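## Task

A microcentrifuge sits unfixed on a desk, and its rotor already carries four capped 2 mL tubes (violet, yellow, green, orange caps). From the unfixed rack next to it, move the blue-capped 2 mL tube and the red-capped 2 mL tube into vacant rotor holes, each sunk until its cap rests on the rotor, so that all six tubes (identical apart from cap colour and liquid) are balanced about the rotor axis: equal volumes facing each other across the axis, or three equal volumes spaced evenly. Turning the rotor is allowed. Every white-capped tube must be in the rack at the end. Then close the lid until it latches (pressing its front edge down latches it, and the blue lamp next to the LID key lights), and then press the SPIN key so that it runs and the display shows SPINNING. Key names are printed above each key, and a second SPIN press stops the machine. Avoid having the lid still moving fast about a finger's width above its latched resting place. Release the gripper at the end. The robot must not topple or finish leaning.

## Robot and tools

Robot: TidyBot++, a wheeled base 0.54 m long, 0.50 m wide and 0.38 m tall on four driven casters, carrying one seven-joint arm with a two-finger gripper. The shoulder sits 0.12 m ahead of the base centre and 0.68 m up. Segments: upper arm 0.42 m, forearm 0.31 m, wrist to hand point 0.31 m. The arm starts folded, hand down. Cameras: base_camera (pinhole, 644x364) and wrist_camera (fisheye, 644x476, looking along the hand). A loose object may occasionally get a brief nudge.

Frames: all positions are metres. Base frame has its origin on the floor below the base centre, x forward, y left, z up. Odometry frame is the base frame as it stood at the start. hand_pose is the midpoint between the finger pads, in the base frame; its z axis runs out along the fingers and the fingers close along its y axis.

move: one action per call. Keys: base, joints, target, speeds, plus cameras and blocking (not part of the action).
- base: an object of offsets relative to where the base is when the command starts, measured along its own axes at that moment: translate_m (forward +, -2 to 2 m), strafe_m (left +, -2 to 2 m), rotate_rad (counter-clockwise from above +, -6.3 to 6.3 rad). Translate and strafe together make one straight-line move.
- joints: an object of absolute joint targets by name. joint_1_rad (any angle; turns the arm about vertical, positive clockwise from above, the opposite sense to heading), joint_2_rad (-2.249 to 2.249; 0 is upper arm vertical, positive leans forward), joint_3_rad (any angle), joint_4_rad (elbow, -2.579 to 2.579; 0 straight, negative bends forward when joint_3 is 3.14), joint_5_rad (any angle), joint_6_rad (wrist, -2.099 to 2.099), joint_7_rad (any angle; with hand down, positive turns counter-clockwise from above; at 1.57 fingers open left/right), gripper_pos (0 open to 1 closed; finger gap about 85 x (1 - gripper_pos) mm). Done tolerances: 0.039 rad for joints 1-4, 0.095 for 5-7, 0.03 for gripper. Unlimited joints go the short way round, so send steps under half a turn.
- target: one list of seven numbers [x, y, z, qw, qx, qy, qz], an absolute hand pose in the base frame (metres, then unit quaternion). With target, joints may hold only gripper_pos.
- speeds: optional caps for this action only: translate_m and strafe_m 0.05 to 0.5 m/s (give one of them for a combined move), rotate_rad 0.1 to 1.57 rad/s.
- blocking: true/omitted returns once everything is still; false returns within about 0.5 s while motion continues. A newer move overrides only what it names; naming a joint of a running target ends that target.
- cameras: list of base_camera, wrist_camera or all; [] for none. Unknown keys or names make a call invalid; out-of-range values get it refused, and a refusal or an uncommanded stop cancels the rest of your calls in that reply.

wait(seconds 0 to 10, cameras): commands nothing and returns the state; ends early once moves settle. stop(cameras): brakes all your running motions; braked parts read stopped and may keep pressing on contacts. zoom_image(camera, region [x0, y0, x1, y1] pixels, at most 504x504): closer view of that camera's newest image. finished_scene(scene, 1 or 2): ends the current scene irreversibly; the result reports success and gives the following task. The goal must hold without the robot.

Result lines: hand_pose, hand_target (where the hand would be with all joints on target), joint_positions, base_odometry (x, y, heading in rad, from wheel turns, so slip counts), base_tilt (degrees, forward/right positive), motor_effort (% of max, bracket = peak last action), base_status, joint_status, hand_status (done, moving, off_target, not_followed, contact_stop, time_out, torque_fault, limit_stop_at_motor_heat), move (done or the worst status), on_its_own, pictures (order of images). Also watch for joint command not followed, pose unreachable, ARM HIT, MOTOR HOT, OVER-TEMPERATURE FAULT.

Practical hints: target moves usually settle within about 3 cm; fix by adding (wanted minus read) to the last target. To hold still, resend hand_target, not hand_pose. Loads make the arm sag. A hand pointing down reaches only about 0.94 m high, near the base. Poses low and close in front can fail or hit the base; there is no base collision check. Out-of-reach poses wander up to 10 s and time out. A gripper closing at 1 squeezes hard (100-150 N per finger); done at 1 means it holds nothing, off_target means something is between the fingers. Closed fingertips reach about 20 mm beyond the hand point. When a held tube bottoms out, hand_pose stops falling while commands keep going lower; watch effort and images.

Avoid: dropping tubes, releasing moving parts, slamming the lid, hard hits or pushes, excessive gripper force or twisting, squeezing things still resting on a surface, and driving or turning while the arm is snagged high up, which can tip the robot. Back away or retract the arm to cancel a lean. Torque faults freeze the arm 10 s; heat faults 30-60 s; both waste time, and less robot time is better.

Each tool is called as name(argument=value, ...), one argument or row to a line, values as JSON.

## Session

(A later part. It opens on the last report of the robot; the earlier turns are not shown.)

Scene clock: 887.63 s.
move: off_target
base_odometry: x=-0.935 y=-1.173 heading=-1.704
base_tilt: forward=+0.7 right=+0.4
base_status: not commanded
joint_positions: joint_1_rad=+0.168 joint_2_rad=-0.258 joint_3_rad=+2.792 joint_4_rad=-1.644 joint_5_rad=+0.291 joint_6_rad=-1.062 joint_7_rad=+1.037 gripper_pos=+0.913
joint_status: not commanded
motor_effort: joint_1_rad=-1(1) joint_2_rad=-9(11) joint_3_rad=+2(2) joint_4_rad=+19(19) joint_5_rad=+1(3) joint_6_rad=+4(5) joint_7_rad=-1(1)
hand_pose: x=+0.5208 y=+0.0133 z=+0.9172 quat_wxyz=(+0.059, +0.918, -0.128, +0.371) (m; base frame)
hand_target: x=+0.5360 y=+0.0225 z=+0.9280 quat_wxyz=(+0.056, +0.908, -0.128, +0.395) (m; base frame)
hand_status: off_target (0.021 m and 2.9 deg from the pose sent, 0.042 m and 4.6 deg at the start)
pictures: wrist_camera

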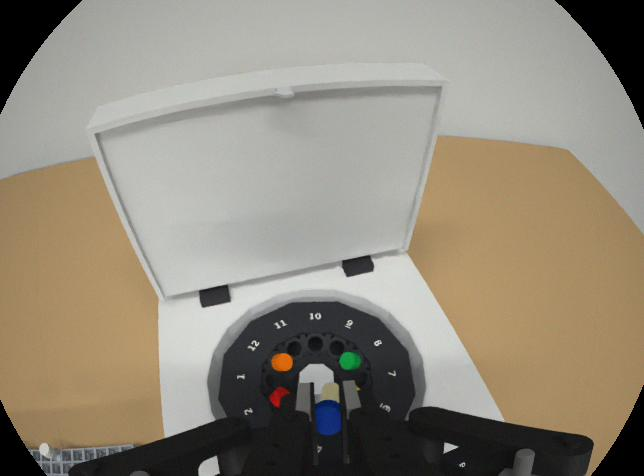

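move(
  target=[0.557, 0.022, 0.915, 0.0555, 0.908, -0.1276, 0.3947],
  cameras=["wrist_camera"],
)

zoom_image(
  camera="wrist_camera",
  region=[230, 300, 410, 476],
)

Scene clock: 899.20 s.
move: off_target
base_odometry: x=-0.935 y=-1.173 heading=-1.704
base_tilt: forward=+0.7 right=+0.4
base_status: not commanded
joint_positions: joint_1_rad=+0.105 joint_2_rad=-0.210 joint_3_rad=+2.793 joint_4_rad=-1.644 joint_5_rad=+0.350 joint_6_rad=-1.019 joint_7_rad=+0.981 gripper_pos=+0.913
joint_status: not commanded
motor_effort: joint_1_rad=-1(1) joint_2_rad=-11(13) joint_3_rad=+1(2) joint_4_rad=+19(20) joint_5_rad=+2(3) joint_6_rad=+4(5) joint_7_rad=-1(1)
hand_pose: x=+0.5426 y=+0.0275 z=+0.9117 quat_wxyz=(+0.055, +0.916, -0.114, +0.380) (m; base frame)
hand_target: x=+0.5570 y=+0.0220 z=+0.9150 quat_wxyz=(+0.056, +0.908, -0.128, +0.395) (m; base frame)
hand_status: off_target (0.016 m and 2.5 deg from the pose sent, 0.037 m and 2.9 deg at the start)
pictures: wrist_camera

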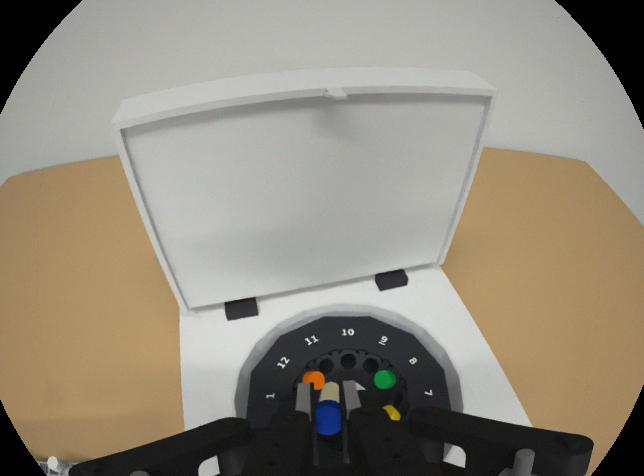

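Scaled by 2.800.

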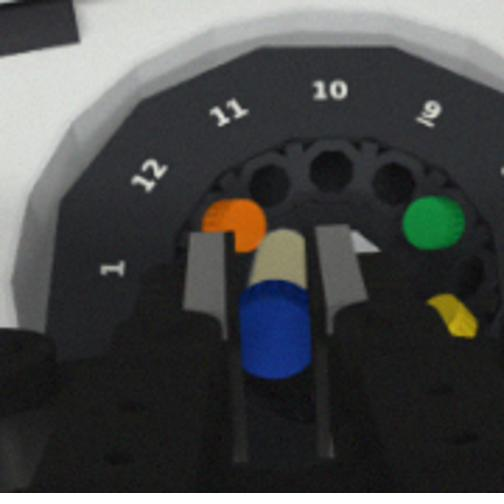

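move(
  target=[0.566, 0.0085, 0.904, 0.0555, 0.908, -0.1276, 0.3947],
  cameras=["wrist_camera"],
)

zoom_image(
  camera="wrist_camera",
  region=[230, 300, 410, 476],
)

Scene clock: 906.33 s.
move: off_target
base_odometry: x=-0.935 y=-1.173 heading=-1.704
base_tilt: forward=+0.7 right=+0.4
base_status: not commanded
joint_positions: joint_1_rad=+0.104 joint_2_rad=-0.202 joint_3_rad=+2.827 joint_4_rad=-1.666 joint_5_rad=+0.350 joint_6_rad=-0.963 joint_7_rad=+0.981 gripper_pos=+0.913
joint_status: not commanded
motor_effort: joint_1_rad=+0(1) joint_2_rad=-12(13) joint_3_rad=+1(2) joint_4_rad=+20(20) joint_5_rad=+2(3) joint_6_rad=+4(5) joint_7_rad=+0(1)
hand_pose: x=+0.5536 y=+0.0169 z=+0.9074 quat_wxyz=(+0.051, +0.912, -0.122, +0.388) (m; base frame)
hand_target: x=+0.5660 y=+0.0085 z=+0.9040 quat_wxyz=(+0.056, +0.908, -0.128, +0.395) (m; base frame)
hand_status: off_target (0.015 m and 1.2 deg from the pose sent, 0.031 m and 2.5 deg at the start)
pictures: wrist_camera

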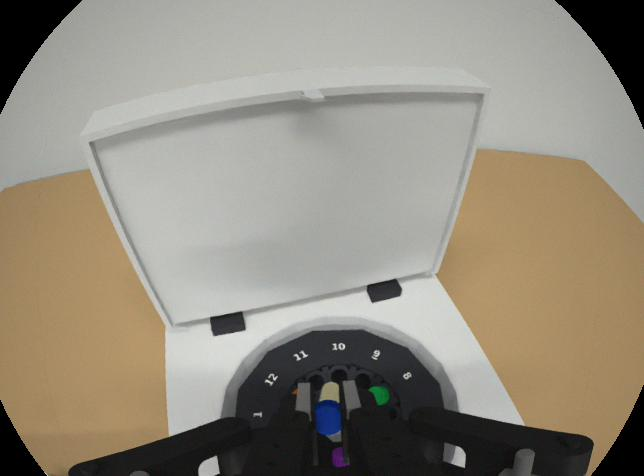

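Scaled by 2.800.

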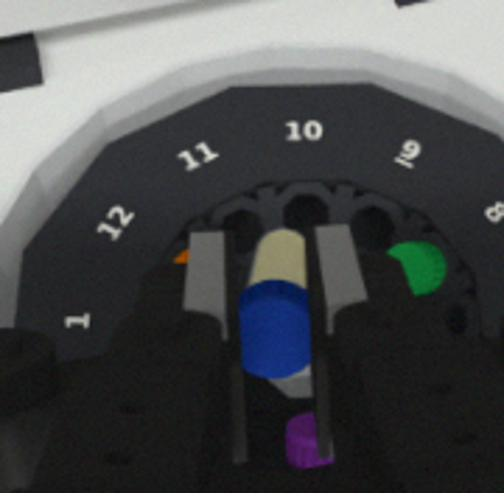

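move(
  target=[0.571, 0.001, 0.892, 0.0555, 0.908, -0.1276, 0.3947],
  cameras=["wrist_camera"],
)

zoom_image(
  camera="wrist_camera",
  region=[230, 300, 410, 476],
)

Scene clock: 914.90 s.
move: off_target
base_odometry: x=-0.935 y=-1.173 heading=-1.704
base_tilt: forward=+0.7 right=+0.4
base_status: not commanded
joint_positions: joint_1_rad=+0.104 joint_2_rad=-0.195 joint_3_rad=+2.846 joint_4_rad=-1.702 joint_5_rad=+0.350 joint_6_rad=-0.916 joint_7_rad=+0.981 gripper_pos=+0.913
joint_status: not commanded
motor_effort: joint_1_rad=+0(1) joint_2_rad=-13(14) joint_3_rad=+1(2) joint_4_rad=+20(20) joint_5_rad=+3(3) joint_6_rad=+3(6) joint_7_rad=-1(1)
hand_pose: x=+0.5592 y=+0.0109 z=+0.8953 quat_wxyz=(+0.049, +0.912, -0.124, +0.388) (m; base frame)
hand_target: x=+0.5710 y=+0.0010 z=+0.8920 quat_wxyz=(+0.056, +0.908, -0.128, +0.395) (m; base frame)
hand_status: off_target (0.016 m and 1.2 deg from the pose sent, 0.028 m and 1.2 deg at the start)
pictures: wrist_camera

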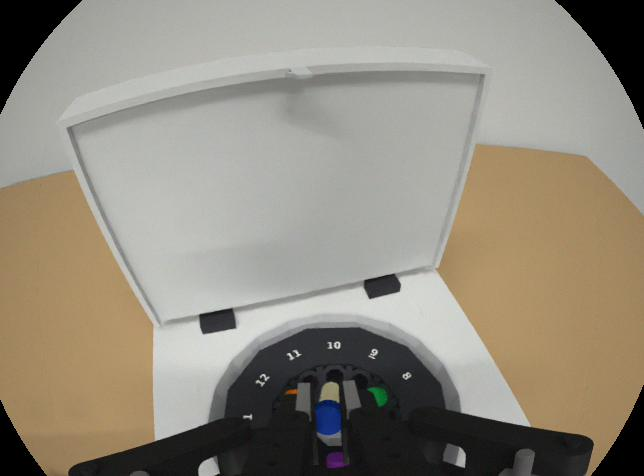

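Scaled by 2.800.

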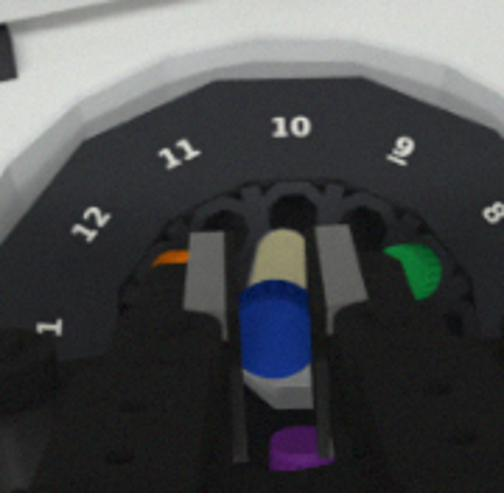

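move(
  target=[0.584, -0.004, 0.877, 0.0555, 0.908, -0.1276, 0.3947],
  cameras=["wrist_camera"],
)

zoom_image(
  camera="wrist_camera",
  region=[230, 300, 410, 476],
)

Scene clock: 924.47 s.
move: off_target
base_odometry: x=-0.935 y=-1.173 heading=-1.704
base_tilt: forward=+0.7 right=+0.4
base_status: not commanded
joint_positions: joint_1_rad=+0.072 joint_2_rad=-0.162 joint_3_rad=+2.883 joint_4_rad=-1.727 joint_5_rad=+0.374 joint_6_rad=-0.864 joint_7_rad=+0.977 gripper_pos=+0.913
joint_status: not commanded
motor_effort: joint_1_rad=-1(1) joint_2_rad=-14(15) joint_3_rad=+1(2) joint_4_rad=+19(20) joint_5_rad=+2(3) joint_6_rad=+5(5) joint_7_rad=-1(1)
hand_pose: x=+0.5734 y=+0.0061 z=+0.8799 quat_wxyz=(+0.051, +0.913, -0.117, +0.387) (m; base frame)
hand_target: x=+0.5840 y=-0.0040 z=+0.8770 quat_wxyz=(+0.056, +0.908, -0.128, +0.395) (m; base frame)
hand_status: off_target (0.015 m and 1.7 deg from the pose sent, 0.034 m and 1.2 deg at the start)
pictures: wrist_camera

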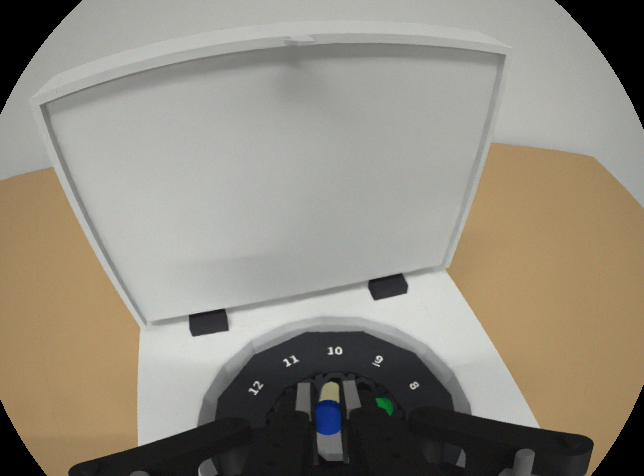

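Scaled by 2.800.

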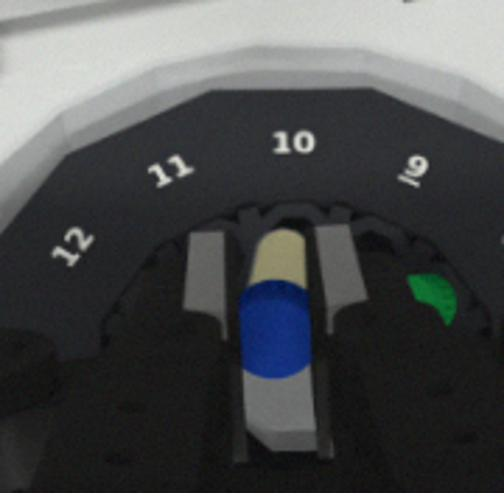

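move(
  target=[0.590, -0.0095, 0.865, 0.0555, 0.908, -0.1276, 0.3947],
  cameras=["wrist_camera"],
)

zoom_image(
  camera="wrist_camera",
  region=[230, 300, 410, 476],
)

Scene clock: 940.83 s.
move: off_target
base_odometry: x=-0.935 y=-1.173 heading=-1.704
base_tilt: forward=+0.7 right=+0.4
base_status: not commanded
joint_positions: joint_1_rad=+0.072 joint_2_rad=-0.151 joint_3_rad=+2.899 joint_4_rad=-1.757 joint_5_rad=+0.381 joint_6_rad=-0.819 joint_7_rad=+0.977 gripper_pos=+0.913
joint_status: not commanded
motor_effort: joint_1_rad=+0(1) joint_2_rad=-15(15) joint_3_rad=+1(1) joint_4_rad=+20(20) joint_5_rad=+2(3) joint_6_rad=+3(5) joint_7_rad=+0(1)
hand_pose: x=+0.5794 y=+0.0010 z=+0.8685 quat_wxyz=(+0.051, +0.913, -0.116, +0.388) (m; base frame)
hand_target: x=+0.5900 y=-0.0095 z=+0.8650 quat_wxyz=(+0.056, +0.908, -0.128, +0.395) (m; base frame)
hand_status: off_target (0.015 m and 1.7 deg from the pose sent, 0.027 m and 1.7 deg at the start)
pictures: wrist_camera

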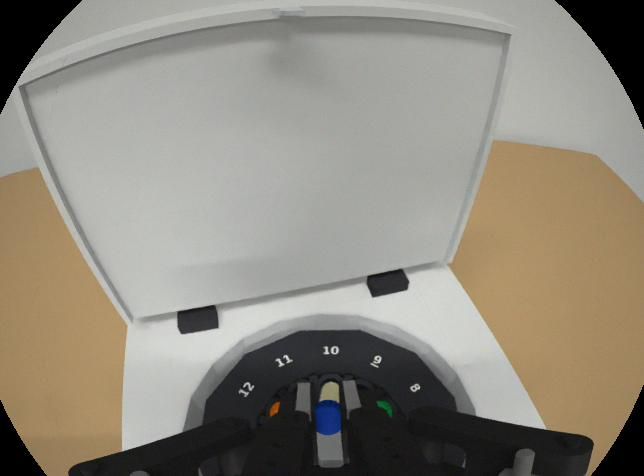

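Scaled by 2.800.

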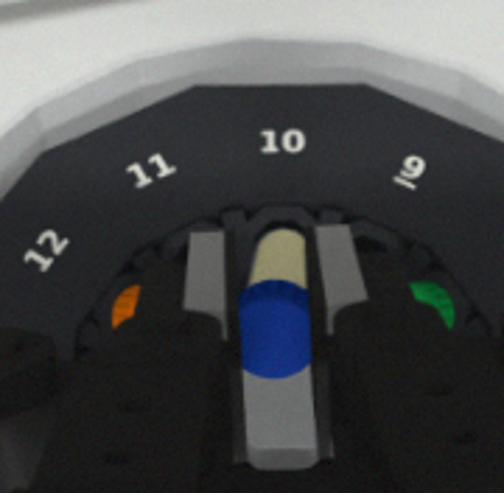

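move(
  target=[0.597, -0.011, 0.854, 0.0555, 0.908, -0.1276, 0.3947],
  cameras=["wrist_camera"],
)

zoom_image(
  camera="wrist_camera",
  region=[230, 300, 410, 476],
)

Scene clock: 946.43 s.
move: off_target
base_odometry: x=-0.935 y=-1.173 heading=-1.704
base_tilt: forward=+0.7 right=+0.4
base_status: not commanded
joint_positions: joint_1_rad=+0.055 joint_2_rad=-0.131 joint_3_rad=+2.916 joint_4_rad=-1.777 joint_5_rad=+0.406 joint_6_rad=-0.784 joint_7_rad=+0.957 gripper_pos=+0.913
joint_status: not commanded
motor_effort: joint_1_rad=+0(1) joint_2_rad=-15(16) joint_3_rad=+1(1) joint_4_rad=+20(20) joint_5_rad=+2(2) joint_6_rad=+4(5) joint_7_rad=-1(1)
hand_pose: x=+0.5871 y=-0.0015 z=+0.8581 quat_wxyz=(+0.052, +0.913, -0.115, +0.388) (m; base frame)
hand_target: x=+0.5970 y=-0.0110 z=+0.8540 quat_wxyz=(+0.056, +0.908, -0.128, +0.395) (m; base frame)
hand_status: off_target (0.014 m and 1.8 deg from the pose sent, 0.026 m and 1.7 deg at the start)
pictures: wrist_camera

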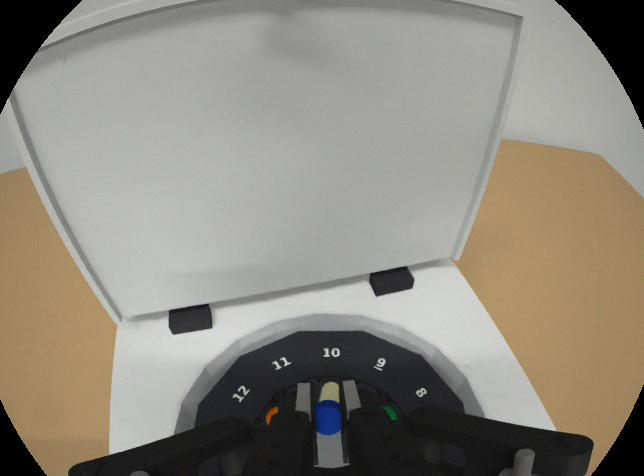

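Scaled by 2.800.

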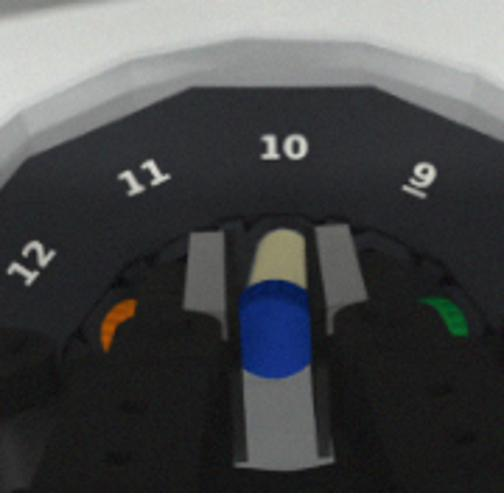

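move(
  target=[0.602, -0.0125, 0.842, 0.0555, 0.908, -0.1276, 0.3947],
  cameras=["wrist_camera"],
)

zoom_image(
  camera="wrist_camera",
  region=[230, 300, 410, 476],
)

Scene clock: 952.70 s.
move: off_target
base_odometry: x=-0.935 y=-1.173 heading=-1.704
base_tilt: forward=+0.7 right=+0.4
base_status: not commanded
joint_positions: joint_1_rad=+0.042 joint_2_rad=-0.120 joint_3_rad=+2.929 joint_4_rad=-1.805 joint_5_rad=+0.430 joint_6_rad=-0.749 joint_7_rad=+0.933 gripper_pos=+0.913
joint_status: not commanded
motor_effort: joint_1_rad=-1(1) joint_2_rad=-14(16) joint_3_rad=+0(1) joint_4_rad=+18(20) joint_5_rad=+1(3) joint_6_rad=+3(5) joint_7_rad=+0(1)
hand_pose: x=+0.5908 y=-0.0035 z=+0.8471 quat_wxyz=(+0.054, +0.913, -0.115, +0.389) (m; base frame)
hand_target: x=+0.6020 y=-0.0125 z=+0.8420 quat_wxyz=(+0.056, +0.908, -0.128, +0.395) (m; base frame)
hand_status: off_target (0.015 m and 1.7 deg from the pose sent, 0.025 m and 1.8 deg at the start)
pictures: wrist_camera

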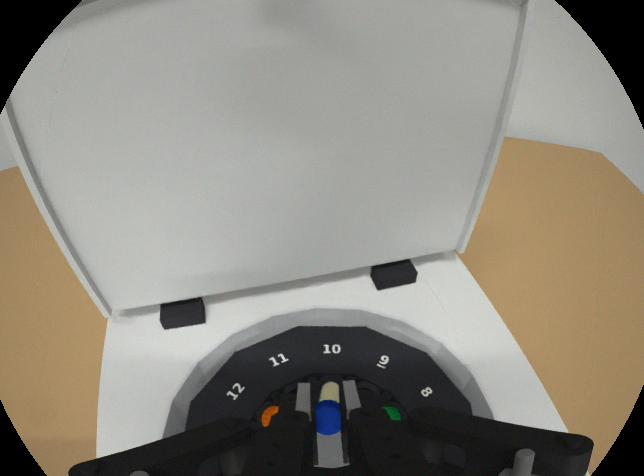

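Scaled by 2.800.

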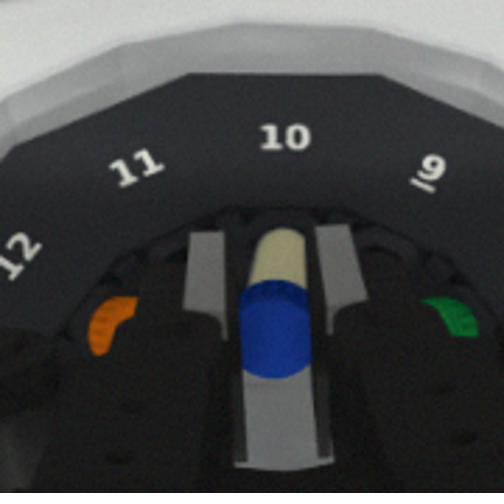

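move(
  target=[0.6055, -0.0138, 0.838, 0.0555, 0.908, -0.1276, 0.3947],
  cameras=["wrist_camera"],
)

zoom_image(
  camera="wrist_camera",
  region=[280, 340, 380, 440],
)

Scene clock: 960.07 s.
move: off_target
base_odometry: x=-0.935 y=-1.173 heading=-1.704
base_tilt: forward=+0.7 right=+0.4
base_status: not commanded
joint_positions: joint_1_rad=+0.031 joint_2_rad=-0.110 joint_3_rad=+2.944 joint_4_rad=-1.808 joint_5_rad=+0.438 joint_6_rad=-0.736 joint_7_rad=+0.927 gripper_pos=+0.913
joint_status: not commanded
motor_effort: joint_1_rad=+0(1) joint_2_rad=-16(17) joint_3_rad=+0(1) joint_4_rad=+19(19) joint_5_rad=+2(3) joint_6_rad=+4(4) joint_7_rad=+0(1)
hand_pose: x=+0.5948 y=-0.0052 z=+0.8437 quat_wxyz=(+0.054, +0.913, -0.115, +0.389) (m; base frame)
hand_target: x=+0.6055 y=-0.0138 z=+0.8380 quat_wxyz=(+0.056, +0.908, -0.128, +0.395) (m; base frame)
hand_status: off_target (0.015 m and 1.7 deg from the pose sent, 0.020 m and 1.7 deg at the start)
pictures: wrist_camera

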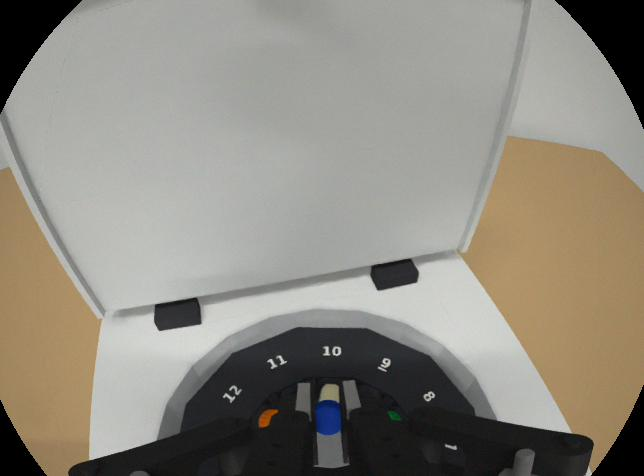

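Scaled by 5.040.

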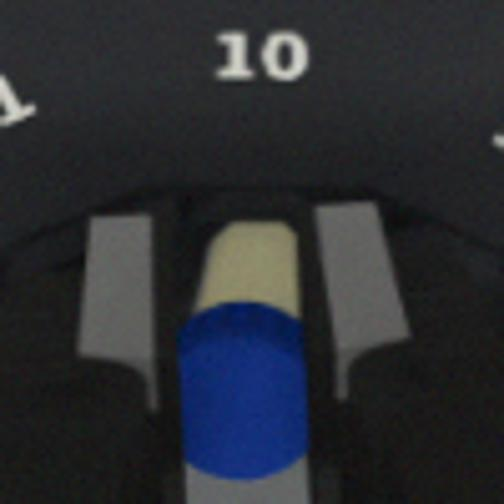

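move(
  target=[0.609, -0.0148, 0.834, 0.0555, 0.908, -0.1276, 0.3947],
  cameras=["wrist_camera"],
)

zoom_image(
  camera="wrist_camera",
  region=[280, 340, 380, 440],
)

move(
  target=[0.612, -0.0154, 0.830, 0.0555, 0.908, -0.1276, 0.3947],
  cameras=["wrist_camera"],
)

zoom_image(
  camera="wrist_camera",
  region=[280, 340, 380, 440],
)

Scene clock: 971.43 s.
move: off_target
base_odometry: x=-0.935 y=-1.173 heading=-1.704
base_tilt: forward=+0.7 right=+0.4
base_status: not commanded
joint_positions: joint_1_rad=+0.020 joint_2_rad=-0.100 joint_3_rad=+2.957 joint_4_rad=-1.812 joint_5_rad=+0.447 joint_6_rad=-0.724 joint_7_rad=+0.920 gripper_pos=+0.913
joint_status: not commanded
motor_effort: joint_1_rad=+0(1) joint_2_rad=-16(17) joint_3_rad=+0(1) joint_4_rad=+19(20) joint_5_rad=+1(2) joint_6_rad=+3(5) joint_7_rad=+0(1)
hand_pose: x=+0.5985 y=-0.0067 z=+0.8399 quat_wxyz=(+0.054, +0.913, -0.115, +0.389) (m; base frame)
hand_target: x=+0.6090 y=-0.0148 z=+0.8340 quat_wxyz=(+0.056, +0.908, -0.128, +0.395) (m; base frame)
hand_status: off_target (0.015 m and 1.7 deg from the pose sent, 0.020 m and 1.7 deg at the start)
pictures: wrist_camera

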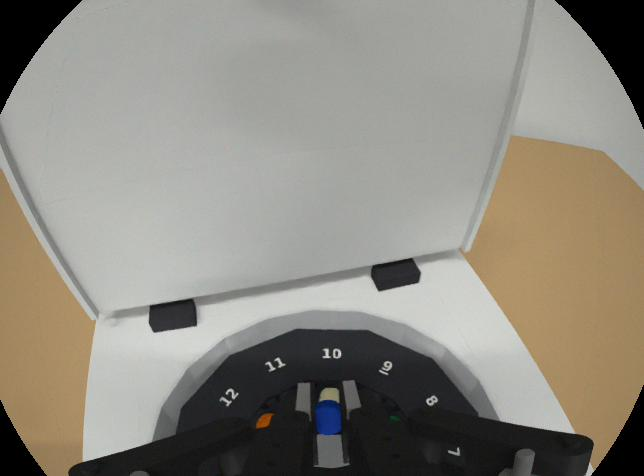

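Scaled by 5.040.

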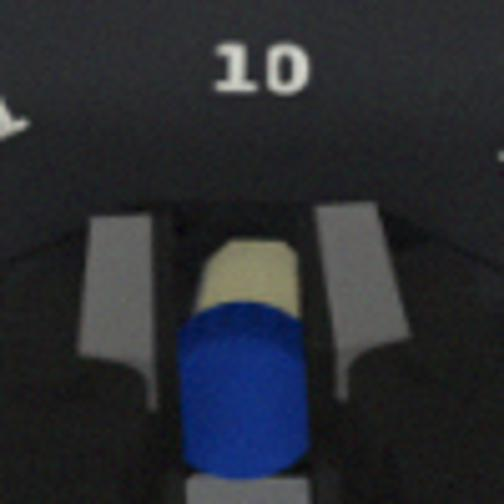

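Scene clock: 972.00 s.
move: off_target
base_odometry: x=-0.935 y=-1.173 heading=-1.704
base_tilt: forward=+0.7 right=+0.4
base_status: not commanded
joint_positions: joint_1_rad=+0.011 joint_2_rad=-0.092 joint_3_rad=+2.967 joint_4_rad=-1.816 joint_5_rad=+0.458 joint_6_rad=-0.712 joint_7_rad=+0.909 gripper_pos=+0.913
joint_status: not commanded
motor_effort: joint_1_rad=-1(1) joint_2_rad=-16(17) joint_3_rad=+0(1) joint_4_rad=+19(19) joint_5_rad=+1(2) joint_6_rad=+3(5) joint_7_rad=+0(1)
hand_pose: x=+0.6017 y=-0.0080 z=+0.8367 quat_wxyz=(+0.054, +0.912, -0.116, +0.389) (m; base frame)
hand_target: x=+0.6120 y=-0.0154 z=+0.8300 quat_wxyz=(+0.056, +0.908, -0.128, +0.395) (m; base frame)
hand_status: off_target (0.014 m and 1.6 deg from the pose sent, 0.019 m and 1.7 deg at the start)
pictures: wrist_camera

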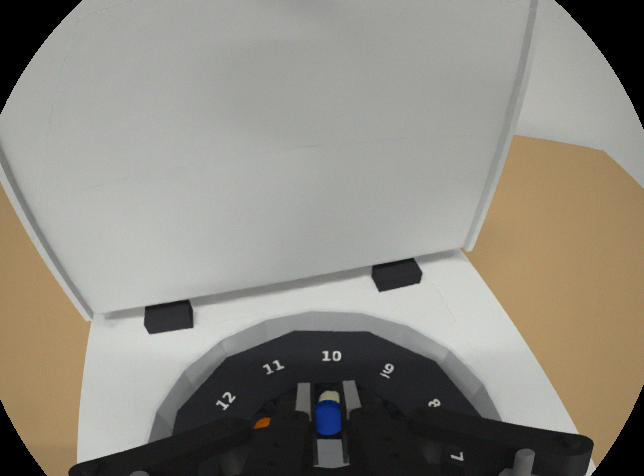

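Scaled by 5.040.

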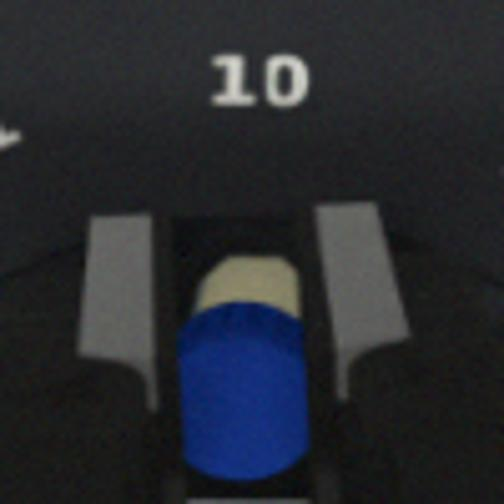

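move(
  target=[0.6155, -0.0163, 0.826, 0.0555, 0.908, -0.1276, 0.3947],
  cameras=["wrist_camera"],
)

zoom_image(
  camera="wrist_camera",
  region=[280, 340, 380, 440],
)

Scene clock: 978.83 s.
move: off_target
base_odometry: x=-0.935 y=-1.173 heading=-1.704
base_tilt: forward=+0.7 right=+0.4
base_status: not commanded
joint_positions: joint_1_rad=-0.002 joint_2_rad=-0.087 joint_3_rad=+2.980 joint_4_rad=-1.819 joint_5_rad=+0.465 joint_6_rad=-0.702 joint_7_rad=+0.901 gripper_pos=+0.913
joint_status: not commanded
motor_effort: joint_1_rad=+0(1) joint_2_rad=-14(16) joint_3_rad=+1(1) joint_4_rad=+19(19) joint_5_rad=+1(2) joint_6_rad=+5(5) joint_7_rad=+0(1)
hand_pose: x=+0.6045 y=-0.0082 z=+0.8351 quat_wxyz=(+0.054, +0.912, -0.116, +0.391) (m; base frame)
hand_target: x=+0.6155 y=-0.0163 z=+0.8260 quat_wxyz=(+0.056, +0.908, -0.128, +0.395) (m; base frame)
hand_status: off_target (0.016 m and 1.4 deg from the pose sent, 0.019 m and 1.6 deg at the start)
pictures: wrist_camera

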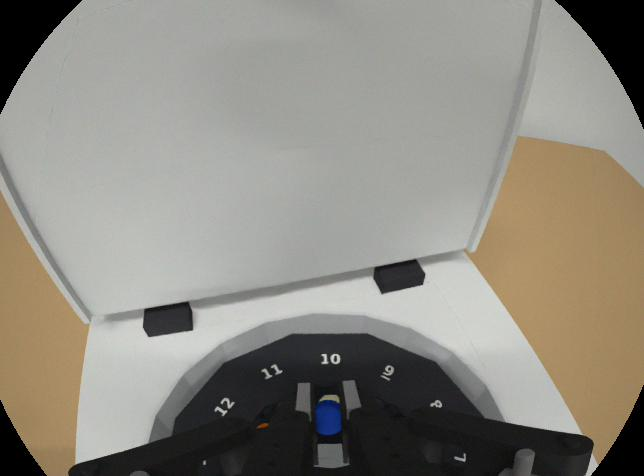

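Scaled by 5.040.

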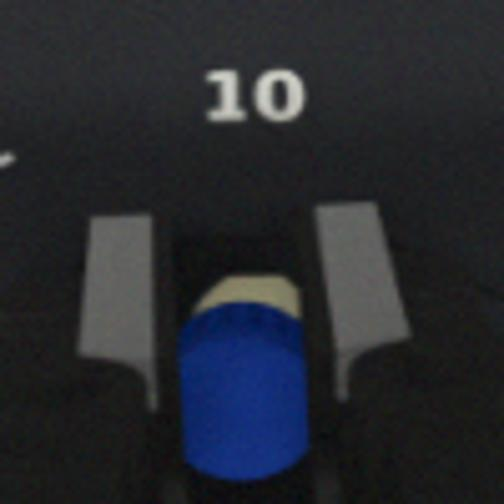

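move(
  target=[0.6175, -0.0166, 0.821, 0.0555, 0.908, -0.1276, 0.3947],
  cameras=["wrist_camera"],
)

zoom_image(
  camera="wrist_camera",
  region=[280, 340, 380, 440],
)

Scene clock: 983.80 s.
move: off_target
base_odometry: x=-0.935 y=-1.173 heading=-1.704
base_tilt: forward=+0.7 right=+0.4
base_status: not commanded
joint_positions: joint_1_rad=-0.010 joint_2_rad=-0.088 joint_3_rad=+2.985 joint_4_rad=-1.826 joint_5_rad=+0.479 joint_6_rad=-0.695 joint_7_rad=+0.886 gripper_pos=+0.913
joint_status: not commanded
motor_effort: joint_1_rad=+0(1) joint_2_rad=-9(15) joint_3_rad=+1(1) joint_4_rad=+19(20) joint_5_rad=+2(3) joint_6_rad=+7(7) joint_7_rad=+0(1)
hand_pose: x=+0.6047 y=-0.0081 z=+0.8347 quat_wxyz=(+0.055, +0.910, -0.116, +0.393) (m; base frame)
hand_target: x=+0.6175 y=-0.0166 z=+0.8210 quat_wxyz=(+0.056, +0.908, -0.128, +0.395) (m; base frame)
hand_status: off_target (0.021 m and 1.3 deg from the pose sent, 0.021 m and 1.4 deg at the start)
pictures: wrist_camera

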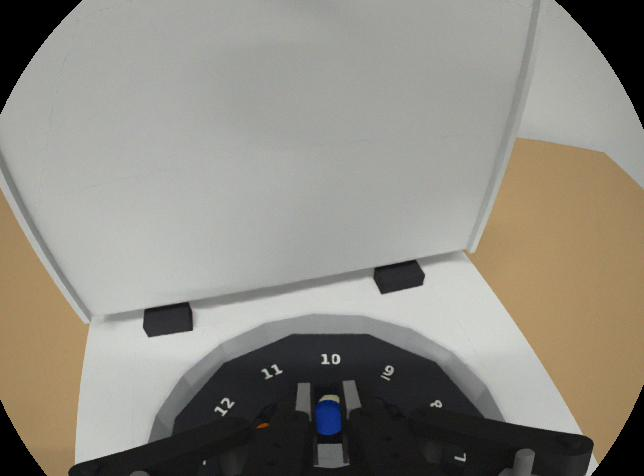

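Scaled by 5.040.

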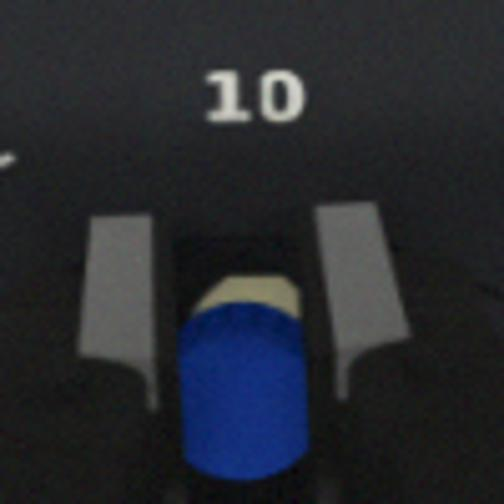

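move(
  target=[0.614, -0.016, 0.828, 0.0555, 0.908, -0.1276, 0.3947],
  cameras=[],
)

move(
  joints={"gripper_pos":0.88},
  cameras=[],
)

move(
  joints={"gripper_pos":0.8},
  cameras=["wrist_camera"],
)

zoom_image(
  camera="wrist_camera",
  region=[280, 340, 380, 440],
)

Scene clock: 992.40 s.
move: off_target
base_odometry: x=-0.935 y=-1.173 heading=-1.704
base_tilt: forward=+0.7 right=+0.4
base_status: not commanded
joint_positions: joint_1_rad=-0.010 joint_2_rad=-0.088 joint_3_rad=+2.985 joint_4_rad=-1.826 joint_5_rad=+0.479 joint_6_rad=-0.695 joint_7_rad=+0.886 gripper_pos=+0.913
joint_status: not commanded
motor_effort: joint_1_rad=+0(2) joint_2_rad=-10(11) joint_3_rad=+1(2) joint_4_rad=+18(20) joint_5_rad=+1(3) joint_6_rad=+6(7) joint_7_rad=+0(1)
hand_pose: x=+0.6047 y=-0.0083 z=+0.8348 quat_wxyz=(+0.055, +0.910, -0.117, +0.393) (m; base frame)
hand_target: x=+0.6140 y=-0.0160 z=+0.8280 quat_wxyz=(+0.056, +0.908, -0.128, +0.395) (m; base frame)
hand_status: off_target (0.014 m and 1.3 deg from the pose sent, 0.014 m and 1.3 deg at the start)
pictures: none
No camera images: "cameras" was empty.

Scene clock: 992.93 s.
move: done
base_odometry: x=-0.935 y=-1.173 heading=-1.704
base_tilt: forward=+0.7 right=+0.4
base_status: not commanded
joint_positions: joint_1_rad=-0.010 joint_2_rad=-0.088 joint_3_rad=+2.985 joint_4_rad=-1.826 joint_5_rad=+0.479 joint_6_rad=-0.695 joint_7_rad=+0.886 gripper_pos=+0.879
joint_status: all done
motor_effort: joint_1_rad=+0(2) joint_2_rad=-11(11) joint_3_rad=+1(1) joint_4_rad=+18(18) joint_5_rad=+1(2) joint_6_rad=+5(6) joint_7_rad=+0(1)
hand_pose: x=+0.6047 y=-0.0086 z=+0.8348 quat_wxyz=(+0.055, +0.910, -0.117, +0.393) (m; base frame)
hand_target: x=+0.6140 y=-0.0160 z=+0.8280 quat_wxyz=(+0.056, +0.908, -0.128, +0.395) (m; base frame)
hand_status: not commanded
pictures: none
No camera images: "cameras" was empty.

Scene clock: 993.43 s.
move: done
base_odometry: x=-0.935 y=-1.173 heading=-1.704
base_tilt: forward=+0.7 right=+0.4
base_status: not commanded
joint_positions: joint_1_rad=-0.009 joint_2_rad=-0.089 joint_3_rad=+2.985 joint_4_rad=-1.825 joint_5_rad=+0.480 joint_6_rad=-0.695 joint_7_rad=+0.886 gripper_pos=+0.801
joint_status: all done
motor_effort: joint_1_rad=+0(2) joint_2_rad=-10(10) joint_3_rad=+1(1) joint_4_rad=+18(18) joint_5_rad=+1(2) joint_6_rad=+5(8) joint_7_rad=-1(1)
hand_pose: x=+0.6048 y=-0.0088 z=+0.8360 quat_wxyz=(+0.055, +0.910, -0.117, +0.394) (m; base frame)
hand_target: x=+0.6140 y=-0.0160 z=+0.8280 quat_wxyz=(+0.056, +0.908, -0.128, +0.395) (m; base frame)
hand_status: not commanded
pictures: wrist_camera

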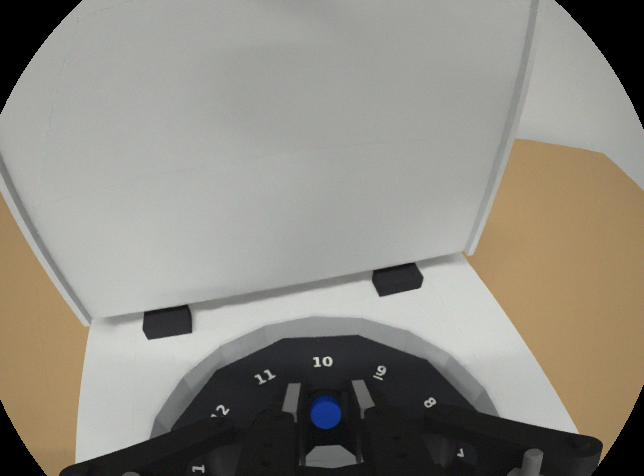

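Scaled by 5.040.

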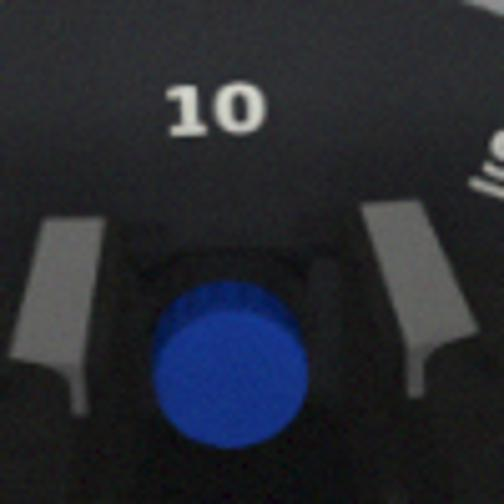

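move(
  target=[0.583, -0.005, 0.868, 0.0555, 0.908, -0.1276, 0.3947],
  cameras=["wrist_camera"],
)

move(
  target=[0.545, 0.010, 0.915, 0.0555, 0.908, -0.1276, 0.3947],
  cameras=["wrist_camera"],
)

move(
  target=[0.470, 0.015, 0.942, 0, 1, 0, 0],
  cameras=["wrist_camera"],
)

zoom_image(
  camera="wrist_camera",
  region=[200, 100, 460, 360],
)

Scene clock: 1004.80 s.
move: off_target
base_odometry: x=-0.935 y=-1.173 heading=-1.704
base_tilt: forward=+0.7 right=+0.4
base_status: not commanded
joint_positions: joint_1_rad=+0.057 joint_2_rad=-0.115 joint_3_rad=+2.922 joint_4_rad=-1.781 joint_5_rad=+0.450 joint_6_rad=-0.755 joint_7_rad=+0.893 gripper_pos=+0.800
joint_status: not commanded
motor_effort: joint_1_rad=+0(1) joint_2_rad=-16(18) joint_3_rad=+1(2) joint_4_rad=+19(20) joint_5_rad=+1(3) joint_6_rad=+4(6) joint_7_rad=-1(1)
hand_pose: x=+0.5968 y=-0.0101 z=+0.8573 quat_wxyz=(+0.054, +0.906, -0.133, +0.397) (m; base frame)
hand_target: x=+0.5830 y=-0.0050 z=+0.8680 quat_wxyz=(+0.056, +0.908, -0.128, +0.395) (m; base frame)
hand_status: off_target (0.018 m and 0.8 deg from the pose sent, 0.039 m and 1.2 deg at the start)
pictures: wrist_camera

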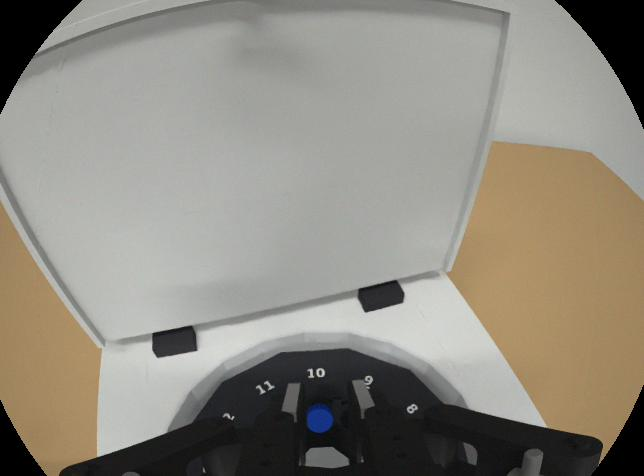

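Scene clock: 1006.03 s.
move: off_target
base_odometry: x=-0.935 y=-1.173 heading=-1.704
base_tilt: forward=+0.7 right=+0.4
base_status: not commanded
joint_positions: joint_1_rad=+0.127 joint_2_rad=-0.211 joint_3_rad=+2.838 joint_4_rad=-1.681 joint_5_rad=+0.376 joint_6_rad=-0.916 joint_7_rad=+0.943 gripper_pos=+0.800
joint_status: not commanded
motor_effort: joint_1_rad=+0(1) joint_2_rad=-12(18) joint_3_rad=+1(2) joint_4_rad=+20(20) joint_5_rad=+3(3) joint_6_rad=+4(6) joint_7_rad=+0(1)
hand_pose: x=+0.5604 y=+0.0005 z=+0.9159 quat_wxyz=(+0.053, +0.899, -0.145, +0.409) (m; base frame)
hand_target: x=+0.5450 y=+0.0100 z=+0.9150 quat_wxyz=(+0.056, +0.908, -0.128, +0.395) (m; base frame)
hand_status: off_target (0.018 m and 2.8 deg from the pose sent, 0.080 m and 0.8 deg at the start)
pictures: wrist_camera

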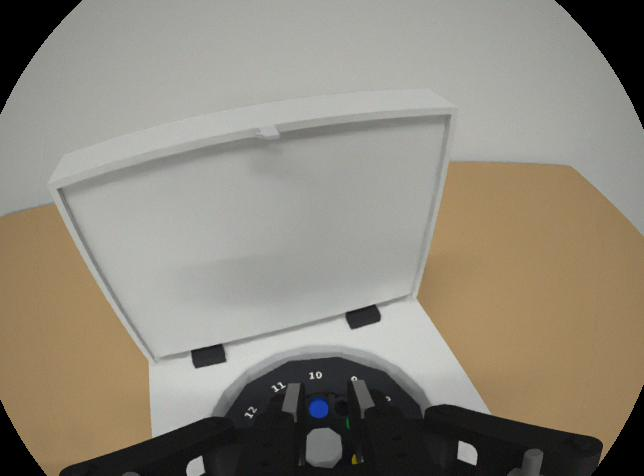

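Scene clock: 1008.53 s.
move: off_target
base_odometry: x=-0.935 y=-1.173 heading=-1.704
base_tilt: forward=+0.7 right=+0.4
base_status: not commanded
joint_positions: joint_1_rad=-0.042 joint_2_rad=+0.170 joint_3_rad=+3.143 joint_4_rad=-0.868 joint_5_rad=+0.036 joint_6_rad=-2.049 joint_7_rad=+1.481 gripper_pos=+0.800
joint_status: not commanded
motor_effort: joint_1_rad=-1(1) joint_2_rad=-21(22) joint_3_rad=+0(2) joint_4_rad=+14(20) joint_5_rad=-1(3) joint_6_rad=+0(5) joint_7_rad=-1(1)
hand_pose: x=+0.4780 y=+0.0059 z=+0.9455 quat_wxyz=(+0.014, +0.999, -0.033, +0.028) (m; base frame)
hand_target: x=+0.4706 y=+0.0150 z=+0.9420 quat_wxyz=(+0.000, +1.000, +0.000, +0.001) (m; base frame)
hand_status: off_target (0.013 m and 5.3 deg from the pose sent, 0.095 m and 51.9 deg at the start; a joint's target at an end of its range on 55 of 55 steps)
pictures: wrist_camera

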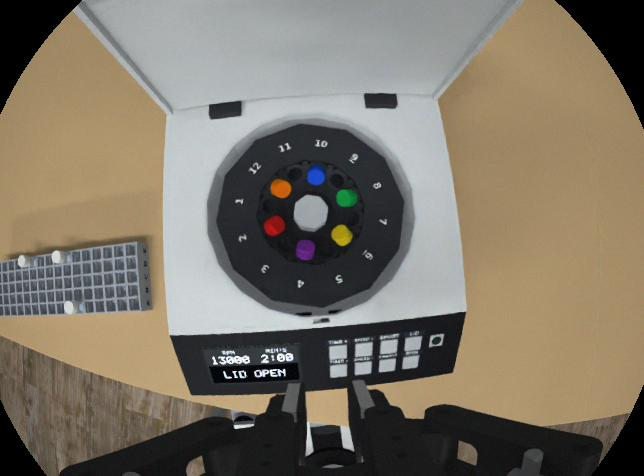

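Scaled by 1.938.

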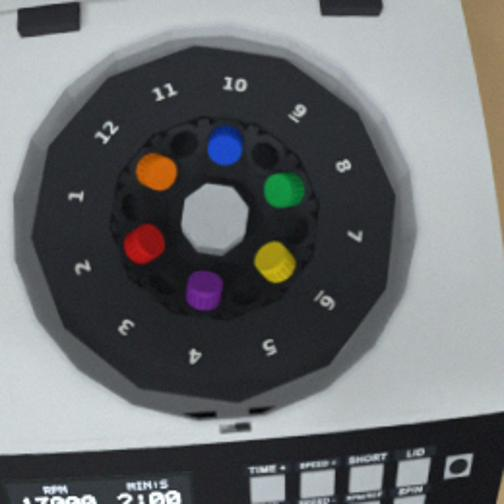

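move(
  target=[0.50, -0.03, 1.03, 0.271, 0.653, 0.653, 0.271],
  joints={"gripper_pos":0.2},
  cameras=["wrist_camera"],
)

move(
  target=[0.60, -0.035, 1.03, 0.271, 0.653, 0.653, 0.271],
  cameras=["wrist_camera"],
)

Scene clock: 1020.10 s.
move: off_target
base_odometry: x=-0.935 y=-1.173 heading=-1.704
base_tilt: forward=+0.7 right=+0.4
base_status: not commanded
joint_positions: joint_1_rad=-0.381 joint_2_rad=-0.264 joint_3_rad=+3.421 joint_4_rad=-1.285 joint_5_rad=+0.097 joint_6_rad=-1.374 joint_7_rad=+3.038 gripper_pos=+0.200
joint_status: all done
motor_effort: joint_1_rad=+0(1) joint_2_rad=-8(23) joint_3_rad=-1(2) joint_4_rad=+17(18) joint_5_rad=+0(2) joint_6_rad=+5(6) joint_7_rad=+0(1)
hand_pose: x=+0.4978 y=-0.0103 z=+1.0194 quat_wxyz=(+0.236, +0.672, +0.647, +0.271) (m; base frame)
hand_target: x=+0.5000 y=-0.0300 z=+1.0300 quat_wxyz=(+0.271, +0.653, +0.653, +0.271) (m; base frame)
hand_status: off_target (0.022 m and 4.6 deg from the pose sent, 0.094 m and 100.1 deg at the start)
pictures: wrist_camera

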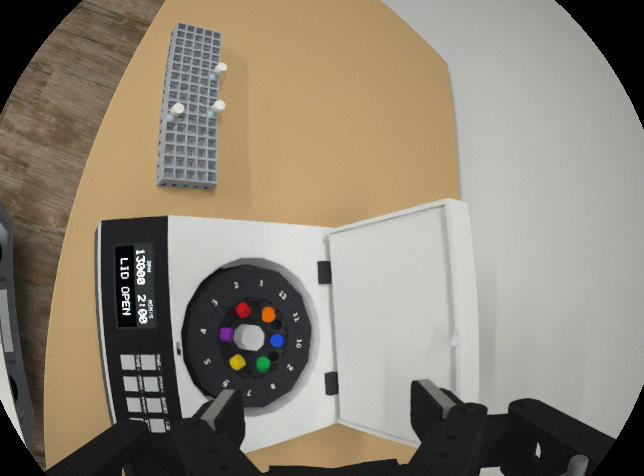

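Scene clock: 1021.60 s.
move: off_target
base_odometry: x=-0.935 y=-1.173 heading=-1.704
base_tilt: forward=+0.7 right=+0.4
base_status: not commanded
joint_positions: joint_1_rad=-0.030 joint_2_rad=-0.051 joint_3_rad=+3.309 joint_4_rad=-1.138 joint_5_rad=-0.046 joint_6_rad=-1.317 joint_7_rad=+3.204 gripper_pos=+0.200
joint_status: not commanded
motor_effort: joint_1_rad=-1(1) joint_2_rad=-16(19) joint_3_rad=+0(1) joint_4_rad=+18(18) joint_5_rad=-2(2) joint_6_rad=+5(6) joint_7_rad=-1(1)
hand_pose: x=+0.5846 y=-0.0515 z=+1.0178 quat_wxyz=(+0.262, +0.683, +0.635, +0.248) (m; base frame)
hand_target: x=+0.6000 y=-0.0350 z=+1.0300 quat_wxyz=(+0.271, +0.653, +0.653, +0.271) (m; base frame)
hand_status: off_target (0.026 m and 4.8 deg from the pose sent, 0.106 m and 4.6 deg at the start)
pictures: wrist_camera

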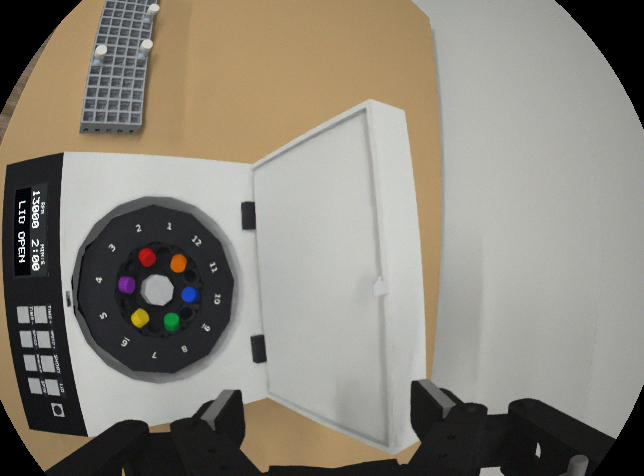

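move(
  target=[0.650, -0.028, 1.018, 0.271, 0.653, 0.653, 0.271],
  cameras=["wrist_camera"],
)

Scene clock: 1028.67 s.
move: off_target
base_odometry: x=-0.935 y=-1.173 heading=-1.704
base_tilt: forward=+0.7 right=+0.4
base_status: not commanded
joint_positions: joint_1_rad=+0.087 joint_2_rad=+0.059 joint_3_rad=+3.157 joint_4_rad=-1.069 joint_5_rad=-0.048 joint_6_rad=-1.274 joint_7_rad=+3.206 gripper_pos=+0.200
joint_status: not commanded
motor_effort: joint_1_rad=+0(1) joint_2_rad=-21(23) joint_3_rad=+0(1) joint_4_rad=+18(19) joint_5_rad=-1(3) joint_6_rad=+5(6) joint_7_rad=-1(1)
hand_pose: x=+0.6365 y=-0.0368 z=+1.0071 quat_wxyz=(+0.261, +0.670, +0.648, +0.251) (m; base frame)
hand_target: x=+0.6500 y=-0.0280 z=+1.0180 quat_wxyz=(+0.271, +0.653, +0.653, +0.271) (m; base frame)
hand_status: off_target (0.019 m and 3.2 deg from the pose sent, 0.069 m and 4.8 deg at the start)
pictures: wrist_camera

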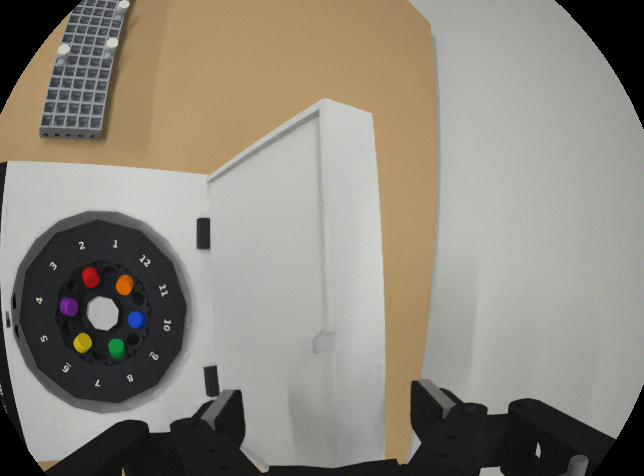

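move(
  target=[0.658, -0.033, 0.988, 0.271, 0.653, 0.653, 0.271],
  cameras=["wrist_camera"],
)

move(
  target=[0.638, -0.040, 0.980, 0.271, 0.653, 0.653, 0.271],
  joints={"gripper_pos":0.3},
  cameras=["wrist_camera"],
)

Scene clock: 1042.40 s.
move: off_target
base_odometry: x=-0.935 y=-1.173 heading=-1.704
base_tilt: forward=+0.7 right=+0.4
base_status: not commanded
joint_positions: joint_1_rad=+0.087 joint_2_rad=+0.059 joint_3_rad=+3.157 joint_4_rad=-1.160 joint_5_rad=-0.048 joint_6_rad=-1.173 joint_7_rad=+3.207 gripper_pos=+0.200
joint_status: not commanded
motor_effort: joint_1_rad=+0(1) joint_2_rad=-21(23) joint_3_rad=+0(0) joint_4_rad=+18(20) joint_5_rad=-2(3) joint_6_rad=+5(6) joint_7_rad=-1(1)
hand_pose: x=+0.6499 y=-0.0388 z=+0.9828 quat_wxyz=(+0.264, +0.670, +0.645, +0.255) (m; base frame)
hand_target: x=+0.6580 y=-0.0330 z=+0.9880 quat_wxyz=(+0.271, +0.653, +0.653, +0.271) (m; base frame)
hand_status: off_target (0.011 m and 3.0 deg from the pose sent, 0.029 m and 3.2 deg at the start)
pictures: wrist_camera

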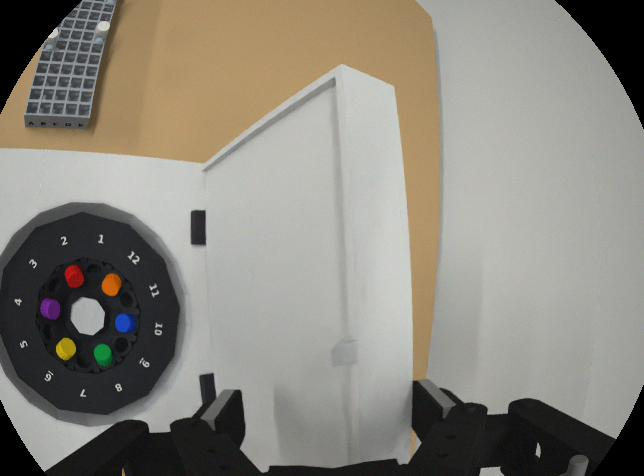

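Scene clock: 1043.27 s.
move: done
base_odometry: x=-0.935 y=-1.173 heading=-1.704
base_tilt: forward=+0.7 right=+0.4
base_status: not commanded
joint_positions: joint_1_rad=+0.056 joint_2_rad=+0.022 joint_3_rad=+3.204 joint_4_rad=-1.219 joint_5_rad=-0.076 joint_6_rad=-1.118 joint_7_rad=+3.234 gripper_pos=+0.300
joint_status: all done
motor_effort: joint_1_rad=+0(1) joint_2_rad=-18(22) joint_3_rad=+1(1) joint_4_rad=+15(19) joint_5_rad=+0(2) joint_6_rad=+2(5) joint_7_rad=-1(1)
hand_pose: x=+0.6447 y=-0.0393 z=+0.9841 quat_wxyz=(+0.273, +0.663, +0.643, +0.269) (m; base frame)
hand_target: x=+0.6380 y=-0.0400 z=+0.9800 quat_wxyz=(+0.271, +0.653, +0.653, +0.271) (m; base frame)
hand_status: done (0.008 m and 1.7 deg from the pose sent, 0.012 m and 3.0 deg at the start)
pictures: wrist_camera

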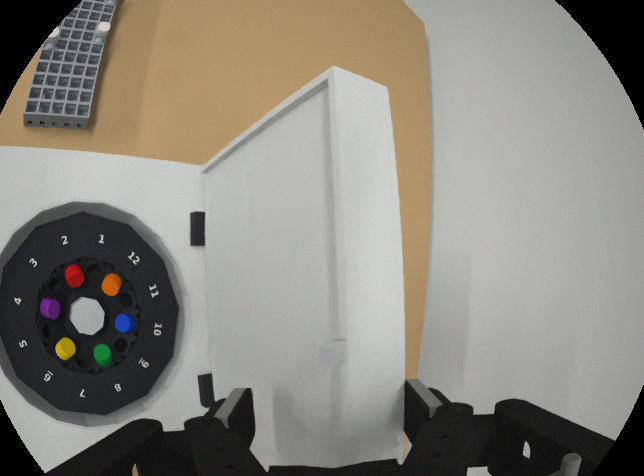

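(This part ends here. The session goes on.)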